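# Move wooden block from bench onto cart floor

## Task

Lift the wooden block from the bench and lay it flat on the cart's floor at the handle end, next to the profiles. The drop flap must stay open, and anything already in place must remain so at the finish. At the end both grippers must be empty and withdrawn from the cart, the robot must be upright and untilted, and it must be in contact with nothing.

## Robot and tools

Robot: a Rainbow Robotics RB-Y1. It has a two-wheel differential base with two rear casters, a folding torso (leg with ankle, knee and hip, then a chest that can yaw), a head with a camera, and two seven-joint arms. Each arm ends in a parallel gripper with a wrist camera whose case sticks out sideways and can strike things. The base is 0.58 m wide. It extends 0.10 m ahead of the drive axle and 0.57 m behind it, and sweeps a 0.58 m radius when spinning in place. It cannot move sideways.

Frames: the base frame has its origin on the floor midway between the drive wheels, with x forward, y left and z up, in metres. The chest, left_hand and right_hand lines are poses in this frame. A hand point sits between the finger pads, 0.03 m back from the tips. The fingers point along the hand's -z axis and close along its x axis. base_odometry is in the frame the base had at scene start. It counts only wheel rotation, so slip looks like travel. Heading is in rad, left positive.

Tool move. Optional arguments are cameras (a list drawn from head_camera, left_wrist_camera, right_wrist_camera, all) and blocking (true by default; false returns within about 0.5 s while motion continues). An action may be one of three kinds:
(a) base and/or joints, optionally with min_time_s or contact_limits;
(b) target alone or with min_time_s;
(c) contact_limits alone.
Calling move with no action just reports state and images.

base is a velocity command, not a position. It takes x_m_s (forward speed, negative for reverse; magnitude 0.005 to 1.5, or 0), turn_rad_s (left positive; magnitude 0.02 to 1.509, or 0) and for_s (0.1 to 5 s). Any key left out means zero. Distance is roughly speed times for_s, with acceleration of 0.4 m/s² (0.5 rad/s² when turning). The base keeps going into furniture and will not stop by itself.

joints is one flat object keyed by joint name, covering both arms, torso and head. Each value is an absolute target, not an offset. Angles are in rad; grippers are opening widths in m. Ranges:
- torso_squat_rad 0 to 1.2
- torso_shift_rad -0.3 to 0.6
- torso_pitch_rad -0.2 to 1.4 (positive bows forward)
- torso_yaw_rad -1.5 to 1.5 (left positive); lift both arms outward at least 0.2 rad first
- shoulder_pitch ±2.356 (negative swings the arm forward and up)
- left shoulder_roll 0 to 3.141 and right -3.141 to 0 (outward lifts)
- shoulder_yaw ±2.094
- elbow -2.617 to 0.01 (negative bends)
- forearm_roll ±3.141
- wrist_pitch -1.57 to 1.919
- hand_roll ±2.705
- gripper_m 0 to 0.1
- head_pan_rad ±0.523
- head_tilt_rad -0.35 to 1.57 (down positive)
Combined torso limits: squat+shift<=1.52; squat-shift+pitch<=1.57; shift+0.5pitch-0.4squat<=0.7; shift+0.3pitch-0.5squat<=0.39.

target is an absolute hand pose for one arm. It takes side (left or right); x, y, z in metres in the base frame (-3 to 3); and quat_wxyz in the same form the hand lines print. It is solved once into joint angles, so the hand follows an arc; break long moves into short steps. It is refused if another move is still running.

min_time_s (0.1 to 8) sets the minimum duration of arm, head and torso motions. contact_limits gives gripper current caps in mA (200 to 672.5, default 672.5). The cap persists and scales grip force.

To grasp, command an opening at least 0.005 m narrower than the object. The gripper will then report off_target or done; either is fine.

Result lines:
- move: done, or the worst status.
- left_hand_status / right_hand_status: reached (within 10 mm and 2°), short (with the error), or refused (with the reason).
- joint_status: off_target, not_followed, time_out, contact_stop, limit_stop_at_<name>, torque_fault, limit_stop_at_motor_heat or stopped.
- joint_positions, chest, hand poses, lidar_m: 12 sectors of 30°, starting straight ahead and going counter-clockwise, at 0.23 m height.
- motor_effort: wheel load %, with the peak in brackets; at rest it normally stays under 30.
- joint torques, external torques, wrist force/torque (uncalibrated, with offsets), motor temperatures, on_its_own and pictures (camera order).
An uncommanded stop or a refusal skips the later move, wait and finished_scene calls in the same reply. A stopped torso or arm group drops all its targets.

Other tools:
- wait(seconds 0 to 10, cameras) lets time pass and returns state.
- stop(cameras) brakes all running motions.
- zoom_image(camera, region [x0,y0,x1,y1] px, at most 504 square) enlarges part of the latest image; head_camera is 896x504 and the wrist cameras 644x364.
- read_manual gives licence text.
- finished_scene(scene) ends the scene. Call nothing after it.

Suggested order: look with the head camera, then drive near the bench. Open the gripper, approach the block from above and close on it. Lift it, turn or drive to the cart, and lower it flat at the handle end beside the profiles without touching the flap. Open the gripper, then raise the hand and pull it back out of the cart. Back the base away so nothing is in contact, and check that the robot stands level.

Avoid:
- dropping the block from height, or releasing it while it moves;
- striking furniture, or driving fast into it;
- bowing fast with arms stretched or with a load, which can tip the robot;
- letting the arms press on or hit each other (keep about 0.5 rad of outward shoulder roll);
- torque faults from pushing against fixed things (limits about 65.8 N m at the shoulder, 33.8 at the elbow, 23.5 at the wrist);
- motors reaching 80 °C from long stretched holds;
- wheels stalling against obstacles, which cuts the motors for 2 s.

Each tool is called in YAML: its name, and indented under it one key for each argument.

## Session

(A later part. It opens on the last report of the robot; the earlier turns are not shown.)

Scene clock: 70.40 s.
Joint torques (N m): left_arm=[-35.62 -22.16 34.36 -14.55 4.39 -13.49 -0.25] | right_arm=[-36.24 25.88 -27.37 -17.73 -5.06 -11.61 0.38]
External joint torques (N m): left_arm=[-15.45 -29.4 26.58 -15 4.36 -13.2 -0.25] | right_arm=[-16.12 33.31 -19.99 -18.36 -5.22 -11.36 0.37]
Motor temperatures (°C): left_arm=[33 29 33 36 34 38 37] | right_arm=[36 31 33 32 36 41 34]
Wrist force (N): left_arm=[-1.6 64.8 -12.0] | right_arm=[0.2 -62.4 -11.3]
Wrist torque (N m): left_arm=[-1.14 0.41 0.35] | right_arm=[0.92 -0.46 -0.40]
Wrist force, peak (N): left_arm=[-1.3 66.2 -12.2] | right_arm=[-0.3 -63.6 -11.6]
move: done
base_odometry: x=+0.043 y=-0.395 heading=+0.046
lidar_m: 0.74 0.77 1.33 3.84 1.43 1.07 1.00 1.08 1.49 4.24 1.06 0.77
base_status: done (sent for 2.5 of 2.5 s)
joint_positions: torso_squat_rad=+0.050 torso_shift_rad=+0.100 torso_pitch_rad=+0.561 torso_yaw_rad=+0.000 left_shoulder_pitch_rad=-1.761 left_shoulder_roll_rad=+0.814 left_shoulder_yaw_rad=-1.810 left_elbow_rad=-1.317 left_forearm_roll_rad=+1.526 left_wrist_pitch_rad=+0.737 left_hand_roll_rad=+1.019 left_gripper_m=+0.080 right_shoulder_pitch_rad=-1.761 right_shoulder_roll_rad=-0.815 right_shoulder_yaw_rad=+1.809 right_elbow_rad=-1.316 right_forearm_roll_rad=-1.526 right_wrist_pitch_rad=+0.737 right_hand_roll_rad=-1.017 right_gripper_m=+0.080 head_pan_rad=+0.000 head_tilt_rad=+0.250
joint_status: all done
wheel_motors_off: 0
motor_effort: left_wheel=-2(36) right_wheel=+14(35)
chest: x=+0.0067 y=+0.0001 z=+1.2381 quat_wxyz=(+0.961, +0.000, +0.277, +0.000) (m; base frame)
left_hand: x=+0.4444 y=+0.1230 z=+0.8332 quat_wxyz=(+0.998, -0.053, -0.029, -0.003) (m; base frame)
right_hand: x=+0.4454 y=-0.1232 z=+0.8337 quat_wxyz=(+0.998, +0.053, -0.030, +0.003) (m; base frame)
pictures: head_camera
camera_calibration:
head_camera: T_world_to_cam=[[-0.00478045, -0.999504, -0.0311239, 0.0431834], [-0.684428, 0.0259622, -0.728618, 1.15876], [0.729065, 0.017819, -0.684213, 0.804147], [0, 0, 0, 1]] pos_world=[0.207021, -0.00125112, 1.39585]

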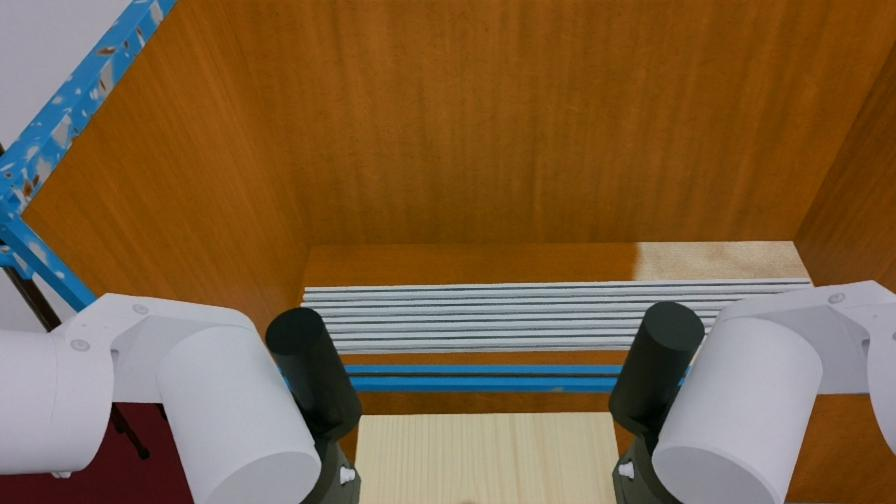

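move:
  base: {"turn_rad_s": -0.3, "for_s": 0.7}

move:
  base: {"x_m_s": 0.15, "for_s": 1.0}

move:
  base: {"turn_rad_s": 0.295, "for_s": 0.7}

move:
  base: {"x_m_s": 0.2, "for_s": 1.75}

move:
  joints: {"torso_pitch_rad": 0.62, "torso_squat_rad": 0.6, "torso_shift_rad": 0.12, "head_tilt_rad": 0.7}
  min_time_s: 2.5
  cameras: ["all"]

Scene clock: 76.07 s.
Joint torques (N m): left_arm=[-35.43 -22.3 34.44 -14.52 4.45 -13.5 -0.14] | right_arm=[-36.49 26.5 -27.21 -17.84 -5.26 -11.54 0.2]
External joint torques (N m): left_arm=[-15.26 -29.54 26.66 -14.97 4.42 -13.2 -0.14] | right_arm=[-16.37 33.93 -19.83 -18.47 -5.42 -11.29 0.19]
Wrist force (N): left_arm=[-1.3 65.0 -11.4] | right_arm=[0.2 -62.9 -10.8]
Wrist torque (N m): left_arm=[-1.15 0.45 0.35] | right_arm=[1.00 -0.45 -0.42]
Wrist force, peak (N): left_arm=[-1.9 66.0 -12.8] | right_arm=[-0.1 -63.4 -11.5]
move: done
base_odometry: x=+0.043 y=-0.395 heading=-0.163
lidar_m: 0.75 0.75 1.24 3.41 1.87 1.15 1.03 1.04 1.25 2.32 2.81 0.83
base_status: done (sent for 0.7 of 0.7 s)
joint_positions: torso_squat_rad=+0.050 torso_shift_rad=+0.100 torso_pitch_rad=+0.561 torso_yaw_rad=+0.000 left_shoulder_pitch_rad=-1.761 left_shoulder_roll_rad=+0.814 left_shoulder_yaw_rad=-1.810 left_elbow_rad=-1.317 left_forearm_roll_rad=+1.526 left_wrist_pitch_rad=+0.737 left_hand_roll_rad=+1.019 left_gripper_m=+0.080 right_shoulder_pitch_rad=-1.761 right_shoulder_roll_rad=-0.815 right_shoulder_yaw_rad=+1.809 right_elbow_rad=-1.316 right_forearm_roll_rad=-1.526 right_wrist_pitch_rad=+0.737 right_hand_roll_rad=-1.017 right_gripper_m=+0.080 head_pan_rad=+0.000 head_tilt_rad=+0.250
joint_status: not commanded
wheel_motors_off: 0
motor_effort: left_wheel=+3(17) right_wheel=-13(33)
chest: x=+0.0067 y=+0.0001 z=+1.2381 quat_wxyz=(+0.961, +0.000, +0.277, +0.000) (m; base frame)
left_hand: x=+0.4444 y=+0.1230 z=+0.8332 quat_wxyz=(+0.998, -0.053, -0.029, -0.003) (m; base frame)
right_hand: x=+0.4454 y=-0.1232 z=+0.8337 quat_wxyz=(+0.998, +0.053, -0.030, +0.003) (m; base frame)
pictures: none

Scene clock: 77.80 s.
Joint torques (N m): left_arm=[-35.3 -22.25 34.58 -14.36 4.49 -13.6 -0.15] | right_arm=[-36.99 26.51 -27.6 -17.66 -5.2 -11.54 0.28]
External joint torques (N m): left_arm=[-15.13 -29.49 26.81 -14.81 4.46 -13.3 -0.14] | right_arm=[-16.87 33.94 -20.23 -18.29 -5.36 -11.29 0.28]
Wrist force (N): left_arm=[-1.9 64.9 -12.2] | right_arm=[0.0 -62.6 -10.9]
Wrist torque (N m): left_arm=[-1.08 0.42 0.37] | right_arm=[0.96 -0.46 -0.46]
Wrist force, peak (N): left_arm=[-2.1 65.7 -12.7] | right_arm=[-0.4 -63.9 -10.5]
move: done
base_odometry: x=+0.191 y=-0.419 heading=-0.162
lidar_m: 0.59 0.60 0.73 1.86 2.13 1.32 1.18 1.19 1.44 2.69 2.49 0.67
base_status: done (sent for 1 of 1 s)
joint_positions: torso_squat_rad=+0.050 torso_shift_rad=+0.100 torso_pitch_rad=+0.561 torso_yaw_rad=+0.000 left_shoulder_pitch_rad=-1.761 left_shoulder_roll_rad=+0.814 left_shoulder_yaw_rad=-1.810 left_elbow_rad=-1.317 left_forearm_roll_rad=+1.526 left_wrist_pitch_rad=+0.737 left_hand_roll_rad=+1.019 left_gripper_m=+0.080 right_shoulder_pitch_rad=-1.761 right_shoulder_roll_rad=-0.815 right_shoulder_yaw_rad=+1.809 right_elbow_rad=-1.316 right_forearm_roll_rad=-1.526 right_wrist_pitch_rad=+0.737 right_hand_roll_rad=-1.017 right_gripper_m=+0.080 head_pan_rad=+0.000 head_tilt_rad=+0.250
joint_status: not commanded
wheel_motors_off: 0
motor_effort: left_wheel=+17(47) right_wheel=-18(33)
chest: x=+0.0066 y=+0.0001 z=+1.2381 quat_wxyz=(+0.961, +0.000, +0.277, +0.000) (m; base frame)
left_hand: x=+0.4444 y=+0.1230 z=+0.8332 quat_wxyz=(+0.998, -0.053, -0.029, -0.003) (m; base frame)
right_hand: x=+0.4453 y=-0.1232 z=+0.8337 quat_wxyz=(+0.998, +0.053, -0.030, +0.003) (m; base frame)
pictures: none

Scene clock: 79.43 s.
Joint torques (N m): left_arm=[-35.55 -22.15 34.61 -14.43 4.39 -13.5 -0.16] | right_arm=[-36.63 26.74 -27.61 -17.71 -5.18 -11.47 0.41]
External joint torques (N m): left_arm=[-15.38 -29.39 26.84 -14.88 4.35 -13.2 -0.15] | right_arm=[-16.51 34.16 -20.24 -18.33 -5.34 -11.23 0.4]
Wrist force (N): left_arm=[-1.6 64.8 -12.5] | right_arm=[0.1 -62.9 -11.1]
Wrist torque (N m): left_arm=[-1.07 0.47 0.40] | right_arm=[0.96 -0.43 -0.42]
Wrist force, peak (N): left_arm=[-2.2 65.5 -12.4] | right_arm=[0.1 -63.6 -11.0]
move: done
base_odometry: x=+0.192 y=-0.419 heading=+0.044
lidar_m: 0.60 0.64 1.21 4.39 1.65 1.22 1.17 1.23 1.71 4.80 0.84 0.62
base_status: done (sent for 0.7 of 0.7 s)
joint_positions: torso_squat_rad=+0.050 torso_shift_rad=+0.100 torso_pitch_rad=+0.561 torso_yaw_rad=+0.000 left_shoulder_pitch_rad=-1.761 left_shoulder_roll_rad=+0.814 left_shoulder_yaw_rad=-1.810 left_elbow_rad=-1.317 left_forearm_roll_rad=+1.526 left_wrist_pitch_rad=+0.737 left_hand_roll_rad=+1.019 left_gripper_m=+0.080 right_shoulder_pitch_rad=-1.761 right_shoulder_roll_rad=-0.815 right_shoulder_yaw_rad=+1.809 right_elbow_rad=-1.316 right_forearm_roll_rad=-1.526 right_wrist_pitch_rad=+0.737 right_hand_roll_rad=-1.017 right_gripper_m=+0.080 head_pan_rad=+0.000 head_tilt_rad=+0.250
joint_status: not commanded
wheel_motors_off: 0
motor_effort: left_wheel=-12(36) right_wheel=+3(25)
chest: x=+0.0066 y=+0.0001 z=+1.2381 quat_wxyz=(+0.961, +0.000, +0.277, +0.000) (m; base frame)
left_hand: x=+0.4444 y=+0.1229 z=+0.8332 quat_wxyz=(+0.998, -0.053, -0.029, -0.003) (m; base frame)
right_hand: x=+0.4453 y=-0.1232 z=+0.8337 quat_wxyz=(+0.998, +0.053, -0.030, +0.003) (m; base frame)
pictures: none

Scene clock: 82.00 s.
Joint torques (N m): left_arm=[-35.71 -21.9 34.58 -14.44 4.37 -13.55 -0.23] | right_arm=[-36.54 26.25 -27.44 -17.8 -5.1 -11.61 0.34]
External joint torques (N m): left_arm=[-15.54 -29.14 26.8 -14.89 4.34 -13.25 -0.22] | right_arm=[-16.42 33.68 -20.06 -18.43 -5.27 -11.37 0.34]
Wrist force (N): left_arm=[-1.9 64.6 -11.7] | right_arm=[0.1 -62.4 -10.9]
Wrist torque (N m): left_arm=[-1.12 0.41 0.40] | right_arm=[0.90 -0.46 -0.45]
Wrist force, peak (N): left_arm=[-3.8 65.9 -12.1] | right_arm=[-0.7 -63.3 -10.7]
move: done
base_odometry: x=+0.545 y=-0.404 heading=+0.044
lidar_m: 0.24 0.26 0.37 1.75 2.14 1.57 1.51 1.61 2.21 3.92 0.35 0.25
base_status: done (sent for 1.77 of 1.77 s)
joint_positions: torso_squat_rad=+0.050 torso_shift_rad=+0.100 torso_pitch_rad=+0.561 torso_yaw_rad=+0.000 left_shoulder_pitch_rad=-1.761 left_shoulder_roll_rad=+0.814 left_shoulder_yaw_rad=-1.810 left_elbow_rad=-1.317 left_forearm_roll_rad=+1.526 left_wrist_pitch_rad=+0.737 left_hand_roll_rad=+1.019 left_gripper_m=+0.080 right_shoulder_pitch_rad=-1.761 right_shoulder_roll_rad=-0.815 right_shoulder_yaw_rad=+1.809 right_elbow_rad=-1.316 right_forearm_roll_rad=-1.526 right_wrist_pitch_rad=+0.737 right_hand_roll_rad=-1.017 right_gripper_m=+0.080 head_pan_rad=+0.000 head_tilt_rad=+0.250
joint_status: not commanded
wheel_motors_off: 0
motor_effort: left_wheel=-1(28) right_wheel=+0(41)
chest: x=+0.0067 y=+0.0001 z=+1.2381 quat_wxyz=(+0.961, +0.000, +0.277, +0.000) (m; base frame)
left_hand: x=+0.4444 y=+0.1230 z=+0.8331 quat_wxyz=(+0.998, -0.053, -0.029, -0.003) (m; base frame)
right_hand: x=+0.4454 y=-0.1232 z=+0.8336 quat_wxyz=(+0.998, +0.053, -0.030, +0.003) (m; base frame)
pictures: none

Scene clock: 84.80 s.
Joint torques (N m): left_arm=[-34.82 -22.14 34.12 -15.09 4.41 -13.4 -0.14] | right_arm=[-36.01 26.57 -27.34 -18.18 -5.04 -11.38 0.37]
External joint torques (N m): left_arm=[-15.39 -29.12 26.63 -15.05 4.31 -13.17 -0.14] | right_arm=[-16.61 33.78 -20.23 -18.35 -5.13 -11.2 0.37]
Wrist force (N): left_arm=[-0.3 64.9 -11.3] | right_arm=[1.0 -62.7 -11.2]
Wrist torque (N m): left_arm=[-1.15 0.48 0.31] | right_arm=[0.99 -0.42 -0.37]
Wrist force, peak (N): left_arm=[-1.3 65.6 -12.6] | right_arm=[-0.1 -63.1 -11.5]
move: done
base_odometry: x=+0.545 y=-0.404 heading=+0.044
lidar_m: 0.24 0.26 0.37 1.74 2.14 1.58 1.52 1.61 2.20 3.93 0.35 0.25
base_status: not commanded
joint_positions: torso_squat_rad=+0.600 torso_shift_rad=+0.120 torso_pitch_rad=+0.621 torso_yaw_rad=+0.000 left_shoulder_pitch_rad=-1.761 left_shoulder_roll_rad=+0.814 left_shoulder_yaw_rad=-1.810 left_elbow_rad=-1.317 left_forearm_roll_rad=+1.526 left_wrist_pitch_rad=+0.737 left_hand_roll_rad=+1.019 left_gripper_m=+0.080 right_shoulder_pitch_rad=-1.761 right_shoulder_roll_rad=-0.815 right_shoulder_yaw_rad=+1.809 right_elbow_rad=-1.316 right_forearm_roll_rad=-1.526 right_wrist_pitch_rad=+0.737 right_hand_roll_rad=-1.017 right_gripper_m=+0.080 head_pan_rad=+0.000 head_tilt_rad=+0.700
joint_status: all done
wheel_motors_off: 0
motor_effort: left_wheel=-1(2) right_wheel=-1(3)
chest: x=+0.0214 y=+0.0001 z=+1.1058 quat_wxyz=(+0.952, +0.000, +0.305, +0.000) (m; base frame)
left_hand: x=+0.4341 y=+0.1229 z=+0.6754 quat_wxyz=(+0.999, -0.053, +0.001, -0.001) (m; base frame)
right_hand: x=+0.4351 y=-0.1232 z=+0.6758 quat_wxyz=(+0.999, +0.053, +0.000, +0.001) (m; base frame)
pictures: head_camera, left_wrist_camera, right_wrist_camera
camera_calibration:
head_camera: T_world_to_cam=[[-0.0194566, -0.999502, -0.02486, 0.0333617], [-0.952981, 0.0260602, -0.301909, 0.579043], [0.302406, 0.017817, -0.953013, 1.09479], [0, 0, 0, 1]] pos_world=[0.221394, -0.00125082, 1.219]
left_wrist_camera: T_world_to_cam=[[0.999635, 0.0234887, -0.0133512, -0.428343], [0.0269576, -0.834074, 0.550994, -0.25229], [0.00180621, -0.551152, -0.834403, 0.70301], [0, 0, 0, 1]] pos_world=[0.433718, 0.187098, 0.719884]
right_wrist_camera: T_world_to_cam=[[-0.999167, -0.0282271, -0.0294615, 0.449829], [-0.0402278, 0.802172, 0.595737, -0.259114], [0.00681725, 0.596426, -0.802639, 0.685143], [0, 0, 0, 1]] pos_world=[0.43436, -0.188086, 0.717539]

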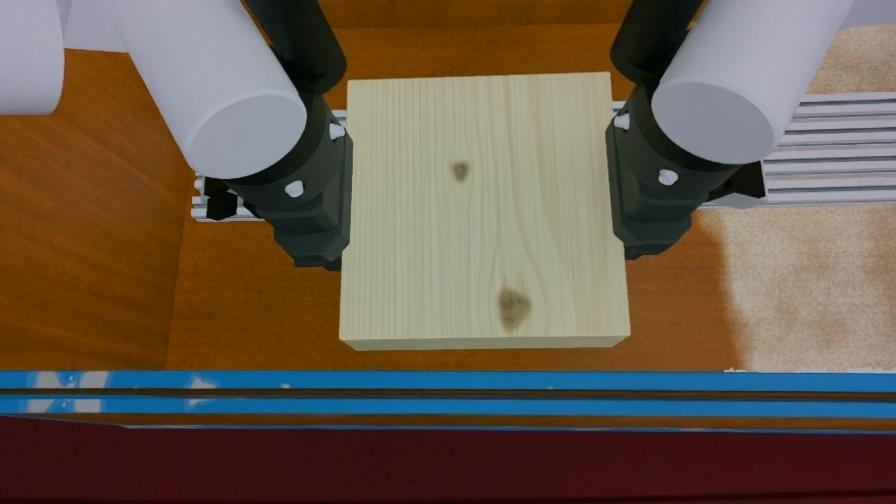

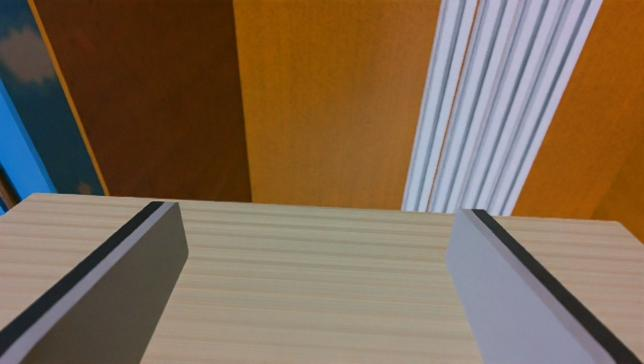

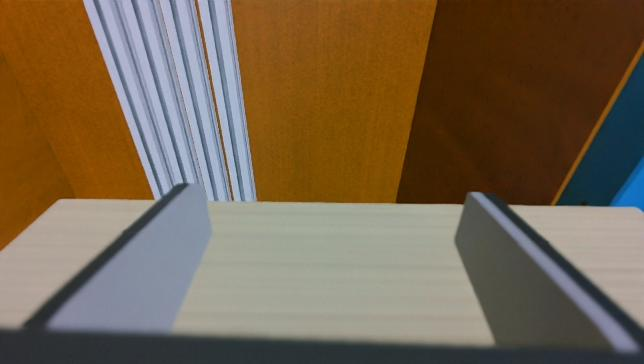

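move:
  base: {"turn_rad_s": -0.028, "for_s": 0.5}

move:
  base: {"x_m_s": 0.033, "for_s": 0.4}
  cameras: ["head_camera"]

Scene clock: 88.37 s.
Joint torques (N m): left_arm=[-34.73 -22.29 34.37 -14.77 4.54 -13.55 -0.17] | right_arm=[-35.99 26.13 -27.43 -18.34 -5.14 -11.26 0.41]
External joint torques (N m): left_arm=[-15.3 -29.27 26.87 -14.72 4.44 -13.32 -0.17] | right_arm=[-16.6 33.34 -20.33 -18.52 -5.23 -11.07 0.41]
Wrist force (N): left_arm=[-0.7 65.2 -11.5] | right_arm=[1.0 -62.8 -11.3]
Wrist torque (N m): left_arm=[-1.19 0.44 0.29] | right_arm=[1.06 -0.41 -0.40]
Wrist force, peak (N): left_arm=[-0.5 66.0 -13.1] | right_arm=[1.2 -63.1 -11.6]
move: done
base_odometry: x=+0.545 y=-0.404 heading=+0.031
lidar_m: 0.24 0.25 0.35 1.73 2.18 1.58 1.52 1.60 2.17 4.14 0.35 0.26
base_status: done (sent for 0.5 of 0.5 s)
joint_positions: torso_squat_rad=+0.600 torso_shift_rad=+0.120 torso_pitch_rad=+0.621 torso_yaw_rad=+0.000 left_shoulder_pitch_rad=-1.761 left_shoulder_roll_rad=+0.814 left_shoulder_yaw_rad=-1.810 left_elbow_rad=-1.317 left_forearm_roll_rad=+1.526 left_wrist_pitch_rad=+0.737 left_hand_roll_rad=+1.019 left_gripper_m=+0.080 right_shoulder_pitch_rad=-1.761 right_shoulder_roll_rad=-0.815 right_shoulder_yaw_rad=+1.809 right_elbow_rad=-1.316 right_forearm_roll_rad=-1.526 right_wrist_pitch_rad=+0.737 right_hand_roll_rad=-1.017 right_gripper_m=+0.080 head_pan_rad=+0.000 head_tilt_rad=+0.700
joint_status: not commanded
wheel_motors_off: 0
motor_effort: left_wheel=+2(16) right_wheel=-4(15)
chest: x=+0.0214 y=+0.0001 z=+1.1058 quat_wxyz=(+0.952, +0.000, +0.305, +0.000) (m; base frame)
left_hand: x=+0.4341 y=+0.1229 z=+0.6754 quat_wxyz=(+0.999, -0.053, +0.001, -0.001) (m; base frame)
right_hand: x=+0.4350 y=-0.1232 z=+0.6758 quat_wxyz=(+0.999, +0.053, +0.000, +0.001) (m; base frame)
pictures: none

Scene clock: 89.40 s.
Joint torques (N m): left_arm=[-34.65 -22.2 33.78 -14.99 4.4 -13.3 -0.17] | right_arm=[-35.96 26.41 -27.6 -18.44 -5.35 -11.34 0.32]
External joint torques (N m): left_arm=[-15.21 -29.18 26.28 -14.94 4.3 -13.07 -0.17] | right_arm=[-16.57 33.62 -20.5 -18.62 -5.44 -11.16 0.32]
Wrist force (N): left_arm=[-1.0 64.5 -11.6] | right_arm=[1.1 -62.6 -10.7]
Wrist torque (N m): left_arm=[-1.14 0.41 0.31] | right_arm=[0.98 -0.40 -0.36]
Wrist force, peak (N): left_arm=[-1.0 65.1 -12.9] | right_arm=[-0.9 -63.5 -10.8]
move: done
base_odometry: x=+0.558 y=-0.403 heading=+0.030
lidar_m: 0.23 0.25 0.33 1.74 2.20 1.59 1.54 1.62 2.20 4.09 0.35 0.25
base_status: done (sent for 0.4 of 0.4 s)
joint_positions: torso_squat_rad=+0.600 torso_shift_rad=+0.120 torso_pitch_rad=+0.621 torso_yaw_rad=+0.000 left_shoulder_pitch_rad=-1.761 left_shoulder_roll_rad=+0.814 left_shoulder_yaw_rad=-1.810 left_elbow_rad=-1.317 left_forearm_roll_rad=+1.526 left_wrist_pitch_rad=+0.737 left_hand_roll_rad=+1.019 left_gripper_m=+0.080 right_shoulder_pitch_rad=-1.761 right_shoulder_roll_rad=-0.815 right_shoulder_yaw_rad=+1.809 right_elbow_rad=-1.316 right_forearm_roll_rad=-1.526 right_wrist_pitch_rad=+0.737 right_hand_roll_rad=-1.017 right_gripper_m=+0.080 head_pan_rad=+0.000 head_tilt_rad=+0.700
joint_status: not commanded
wheel_motors_off: 0
motor_effort: left_wheel=-9(24) right_wheel=+10(28)
chest: x=+0.0213 y=+0.0001 z=+1.1058 quat_wxyz=(+0.952, +0.000, +0.305, +0.000) (m; base frame)
left_hand: x=+0.4341 y=+0.1229 z=+0.6754 quat_wxyz=(+0.999, -0.053, +0.001, -0.001) (m; base frame)
right_hand: x=+0.4351 y=-0.1232 z=+0.6758 quat_wxyz=(+0.999, +0.053, +0.000, +0.001) (m; base frame)
pictures: head_camera
camera_calibration:
head_camera: T_world_to_cam=[[-0.0194577, -0.999502, -0.0248619, 0.0333642], [-0.952952, 0.0260635, -0.302, 0.579147], [0.302497, 0.0178159, -0.952984, 1.09474], [0, 0, 0, 1]] pos_world=[0.221394, -0.00125081, 1.219]

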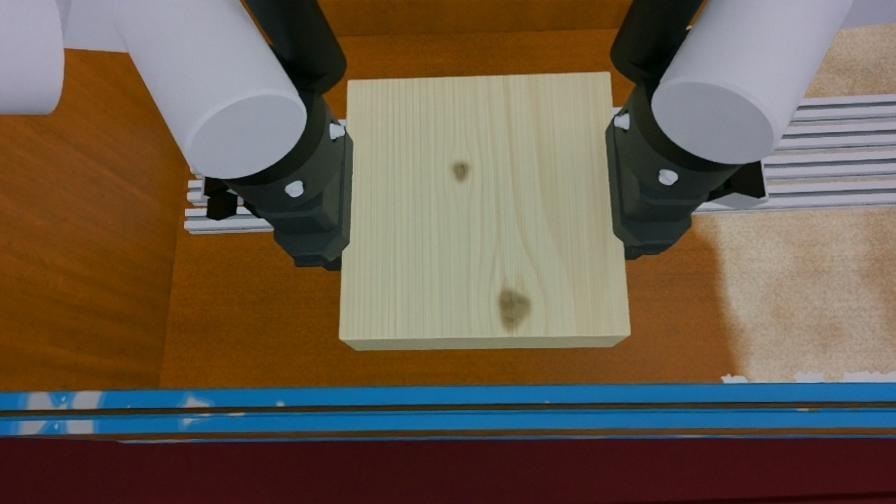

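move:
  joints: {"torso_squat_rad": 0.9, "torso_shift_rad": 0.16}
  min_time_s: 1.6

move:
  joints: {"torso_squat_rad": 1.1, "torso_shift_rad": 0.222, "head_tilt_rad": 0.8}
  min_time_s: 1.3
  cameras: ["left_wrist_camera", "right_wrist_camera"]

move:
  joints: {"torso_squat_rad": 1.2, "torso_shift_rad": 0.3, "torso_pitch_rad": 0.65}
  min_time_s: 2
  cameras: ["left_wrist_camera", "right_wrist_camera"]

Scene clock: 93.87 s.
Joint torques (N m): left_arm=[-34.65 -22.4 34.39 -15.07 4.53 -13.38 -0.25] | right_arm=[-35.57 26.18 -27.32 -18.43 -5.27 -11.33 0.4]
External joint torques (N m): left_arm=[-15.22 -29.37 26.89 -15.03 4.43 -13.14 -0.25] | right_arm=[-16.18 33.39 -20.22 -18.6 -5.36 -11.14 0.4]
Wrist force (N): left_arm=[-1.2 64.5 -12.1] | right_arm=[1.2 -62.8 -10.7]
Wrist torque (N m): left_arm=[-1.09 0.36 0.34] | right_arm=[0.97 -0.41 -0.37]
Wrist force, peak (N): left_arm=[-0.9 66.0 -12.3] | right_arm=[0.7 -63.1 -11.2]
move: done
base_odometry: x=+0.558 y=-0.403 heading=+0.030
lidar_m: 0.22 0.25 0.34 1.74 2.20 1.59 1.54 1.60 2.21 4.10 0.33 0.24
base_status: not commanded
joint_positions: torso_squat_rad=+0.900 torso_shift_rad=+0.160 torso_pitch_rad=+0.621 torso_yaw_rad=+0.000 left_shoulder_pitch_rad=-1.761 left_shoulder_roll_rad=+0.814 left_shoulder_yaw_rad=-1.810 left_elbow_rad=-1.317 left_forearm_roll_rad=+1.526 left_wrist_pitch_rad=+0.737 left_hand_roll_rad=+1.019 left_gripper_m=+0.080 right_shoulder_pitch_rad=-1.761 right_shoulder_roll_rad=-0.815 right_shoulder_yaw_rad=+1.809 right_elbow_rad=-1.316 right_forearm_roll_rad=-1.526 right_wrist_pitch_rad=+0.737 right_hand_roll_rad=-1.017 right_gripper_m=+0.080 head_pan_rad=+0.000 head_tilt_rad=+0.700
joint_status: all done
wheel_motors_off: 0
motor_effort: left_wheel=-9(10) right_wheel=+9(14)
chest: x=+0.0215 y=+0.0001 z=+0.9618 quat_wxyz=(+0.952, +0.000, +0.305, +0.000) (m; base frame)
left_hand: x=+0.4342 y=+0.1229 z=+0.5314 quat_wxyz=(+0.999, -0.053, +0.001, -0.001) (m; base frame)
right_hand: x=+0.4352 y=-0.1233 z=+0.5318 quat_wxyz=(+0.999, +0.053, +0.000, +0.001) (m; base frame)
pictures: none

Scene clock: 95.50 s.
Joint torques (N m): left_arm=[-34.58 -22.17 34.11 -14.99 4.55 -13.34 -0.28] | right_arm=[-35.8 26.42 -27.21 -18.36 -5.29 -11.39 0.28]
External joint torques (N m): left_arm=[-15.15 -29.15 26.61 -14.95 4.45 -13.11 -0.28] | right_arm=[-16.4 33.63 -20.1 -18.53 -5.38 -11.21 0.28]
Wrist force (N): left_arm=[-0.5 64.4 -11.9] | right_arm=[1.3 -62.7 -10.7]
Wrist torque (N m): left_arm=[-1.12 0.47 0.36] | right_arm=[0.96 -0.38 -0.37]
Wrist force, peak (N): left_arm=[-0.4 65.6 -11.9] | right_arm=[0.7 -63.2 -10.8]
move: done
base_odometry: x=+0.558 y=-0.403 heading=+0.030
lidar_m: 0.22 0.23 0.35 1.74 2.20 1.60 1.52 1.61 2.19 4.11 0.33 0.23
base_status: not commanded
joint_positions: torso_squat_rad=+1.100 torso_shift_rad=+0.222 torso_pitch_rad=+0.621 torso_yaw_rad=+0.000 left_shoulder_pitch_rad=-1.761 left_shoulder_roll_rad=+0.814 left_shoulder_yaw_rad=-1.810 left_elbow_rad=-1.317 left_forearm_roll_rad=+1.526 left_wrist_pitch_rad=+0.737 left_hand_roll_rad=+1.019 left_gripper_m=+0.080 right_shoulder_pitch_rad=-1.761 right_shoulder_roll_rad=-0.815 right_shoulder_yaw_rad=+1.809 right_elbow_rad=-1.316 right_forearm_roll_rad=-1.526 right_wrist_pitch_rad=+0.737 right_hand_roll_rad=-1.017 right_gripper_m=+0.080 head_pan_rad=+0.000 head_tilt_rad=+0.800
joint_status: all done
wheel_motors_off: 0
motor_effort: left_wheel=-9(10) right_wheel=+10(13)
chest: x=+0.0220 y=+0.0000 z=+0.8419 quat_wxyz=(+0.952, +0.000, +0.305, +0.000) (m; base frame)
left_hand: x=+0.4348 y=+0.1229 z=+0.4115 quat_wxyz=(+0.999, -0.053, +0.001, -0.001) (m; base frame)
right_hand: x=+0.4357 y=-0.1233 z=+0.4119 quat_wxyz=(+0.999, +0.053, +0.000, +0.001) (m; base frame)
pictures: left_wrist_camera, right_wrist_camera
camera_calibration:
left_wrist_camera: T_world_to_cam=[[0.999637, 0.0234611, -0.0132119, -0.432625], [0.0268577, -0.834075, 0.550997, -0.10686], [0.00190727, -0.551152, -0.834403, 0.482765], [0, 0, 0, 1]] pos_world=[0.434418, 0.187098, 0.455984]
right_wrist_camera: T_world_to_cam=[[-0.999163, -0.028249, -0.029601, 0.442815], [-0.0403285, 0.802171, 0.59573, -0.101884], [0.00691632, 0.596425, -0.802639, 0.473358], [0, 0, 0, 1]] pos_world=[0.435061, -0.188086, 0.453739]

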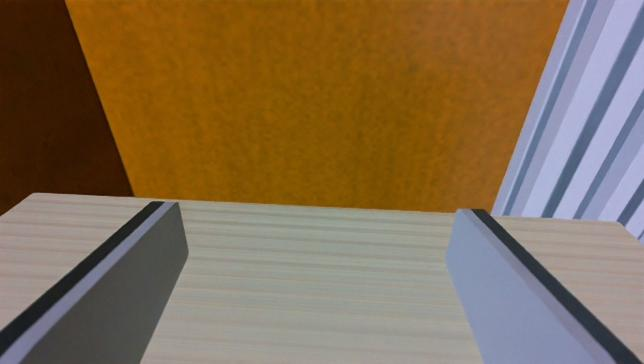

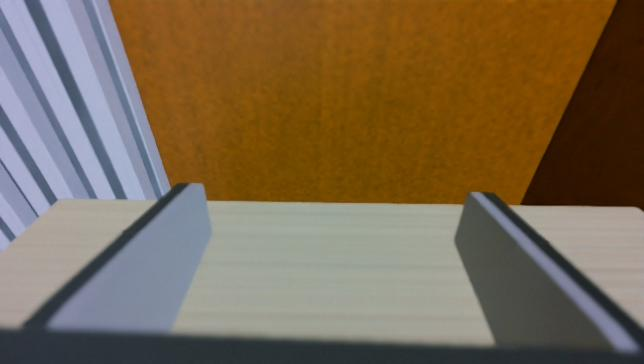

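Scene clock: 97.80 s.
Joint torques (N m): left_arm=[-28.01 -24.55 30.88 -12.4 3.33 -14.85 -0.21] | right_arm=[-35.03 27.42 -27.73 -19.58 -5.62 -12.39 0.42]
External joint torques (N m): left_arm=[-8.93 -31.4 23.51 -12.14 3.2 -14.64 -0.21] | right_arm=[-15.99 34.51 -20.76 -19.54 -5.68 -12.24 0.43]
Wrist force (N): left_arm=[-14.8 67.9 29.7] | right_arm=[-0.9 -67.9 0.3]
Wrist torque (N m): left_arm=[-1.73 0.24 0.02] | right_arm=[1.22 -0.26 -0.40]
Wrist force, peak (N): left_arm=[-15.7 68.9 30.5] | right_arm=[1.4 -69.2 -11.3]
move: done
base_odometry: x=+0.558 y=-0.403 heading=+0.030
lidar_m: 0.23 0.24 0.34 1.73 2.20 1.60 1.53 1.61 2.18 4.10 0.35 0.24
base_status: not commanded
joint_positions: torso_squat_rad=+1.200 torso_shift_rad=+0.300 torso_pitch_rad=+0.649 torso_yaw_rad=+0.000 left_shoulder_pitch_rad=-1.763 left_shoulder_roll_rad=+0.815 left_shoulder_yaw_rad=-1.810 left_elbow_rad=-1.318 left_forearm_roll_rad=+1.526 left_wrist_pitch_rad=+0.738 left_hand_roll_rad=+1.019 left_gripper_m=+0.080 right_shoulder_pitch_rad=-1.761 right_shoulder_roll_rad=-0.816 right_shoulder_yaw_rad=+1.809 right_elbow_rad=-1.316 right_forearm_roll_rad=-1.526 right_wrist_pitch_rad=+0.737 right_hand_roll_rad=-1.017 right_gripper_m=+0.080 head_pan_rad=+0.000 head_tilt_rad=+0.800
joint_status: all done
wheel_motors_off: 0
motor_effort: left_wheel=-7(10) right_wheel=+12(13)
chest: x=+0.0339 y=+0.0000 z=+0.7694 quat_wxyz=(+0.948, +0.000, +0.319, +0.000) (m; base frame)
left_hand: x=+0.4350 y=+0.1225 z=+0.3284 quat_wxyz=(+0.998, -0.054, +0.014, +0.000) (m; base frame)
right_hand: x=+0.4355 y=-0.1235 z=+0.3280 quat_wxyz=(+0.998, +0.053, +0.014, +0.000) (m; base frame)
pictures: left_wrist_camera, right_wrist_camera
camera_calibration:
left_wrist_camera: T_world_to_cam=[[0.998916, 0.0234077, -0.0402356, -0.424802], [0.041718, -0.833634, 0.55074, -0.0678683], [-0.0206502, -0.551821, -0.833707, 0.422839], [0, 0, 0, 1]] pos_world=[0.435904, 0.186698, 0.372809]
right_wrist_camera: T_world_to_cam=[[-0.999607, -0.0280024, -0.00157836, 0.43118], [-0.0234219, 0.802488, 0.596208, -0.0591856], [-0.0154287, 0.59601, -0.802828, 0.41586], [0, 0, 0, 1]] pos_world=[0.43604, -0.188287, 0.369832]

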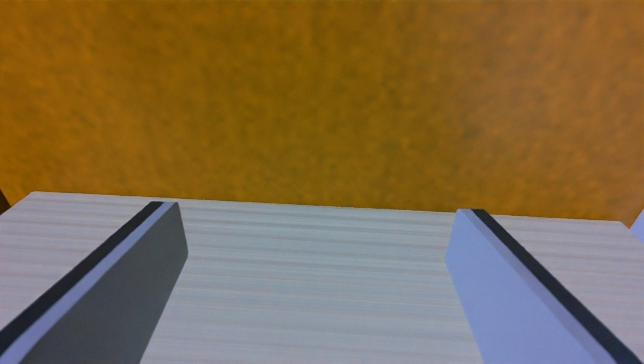

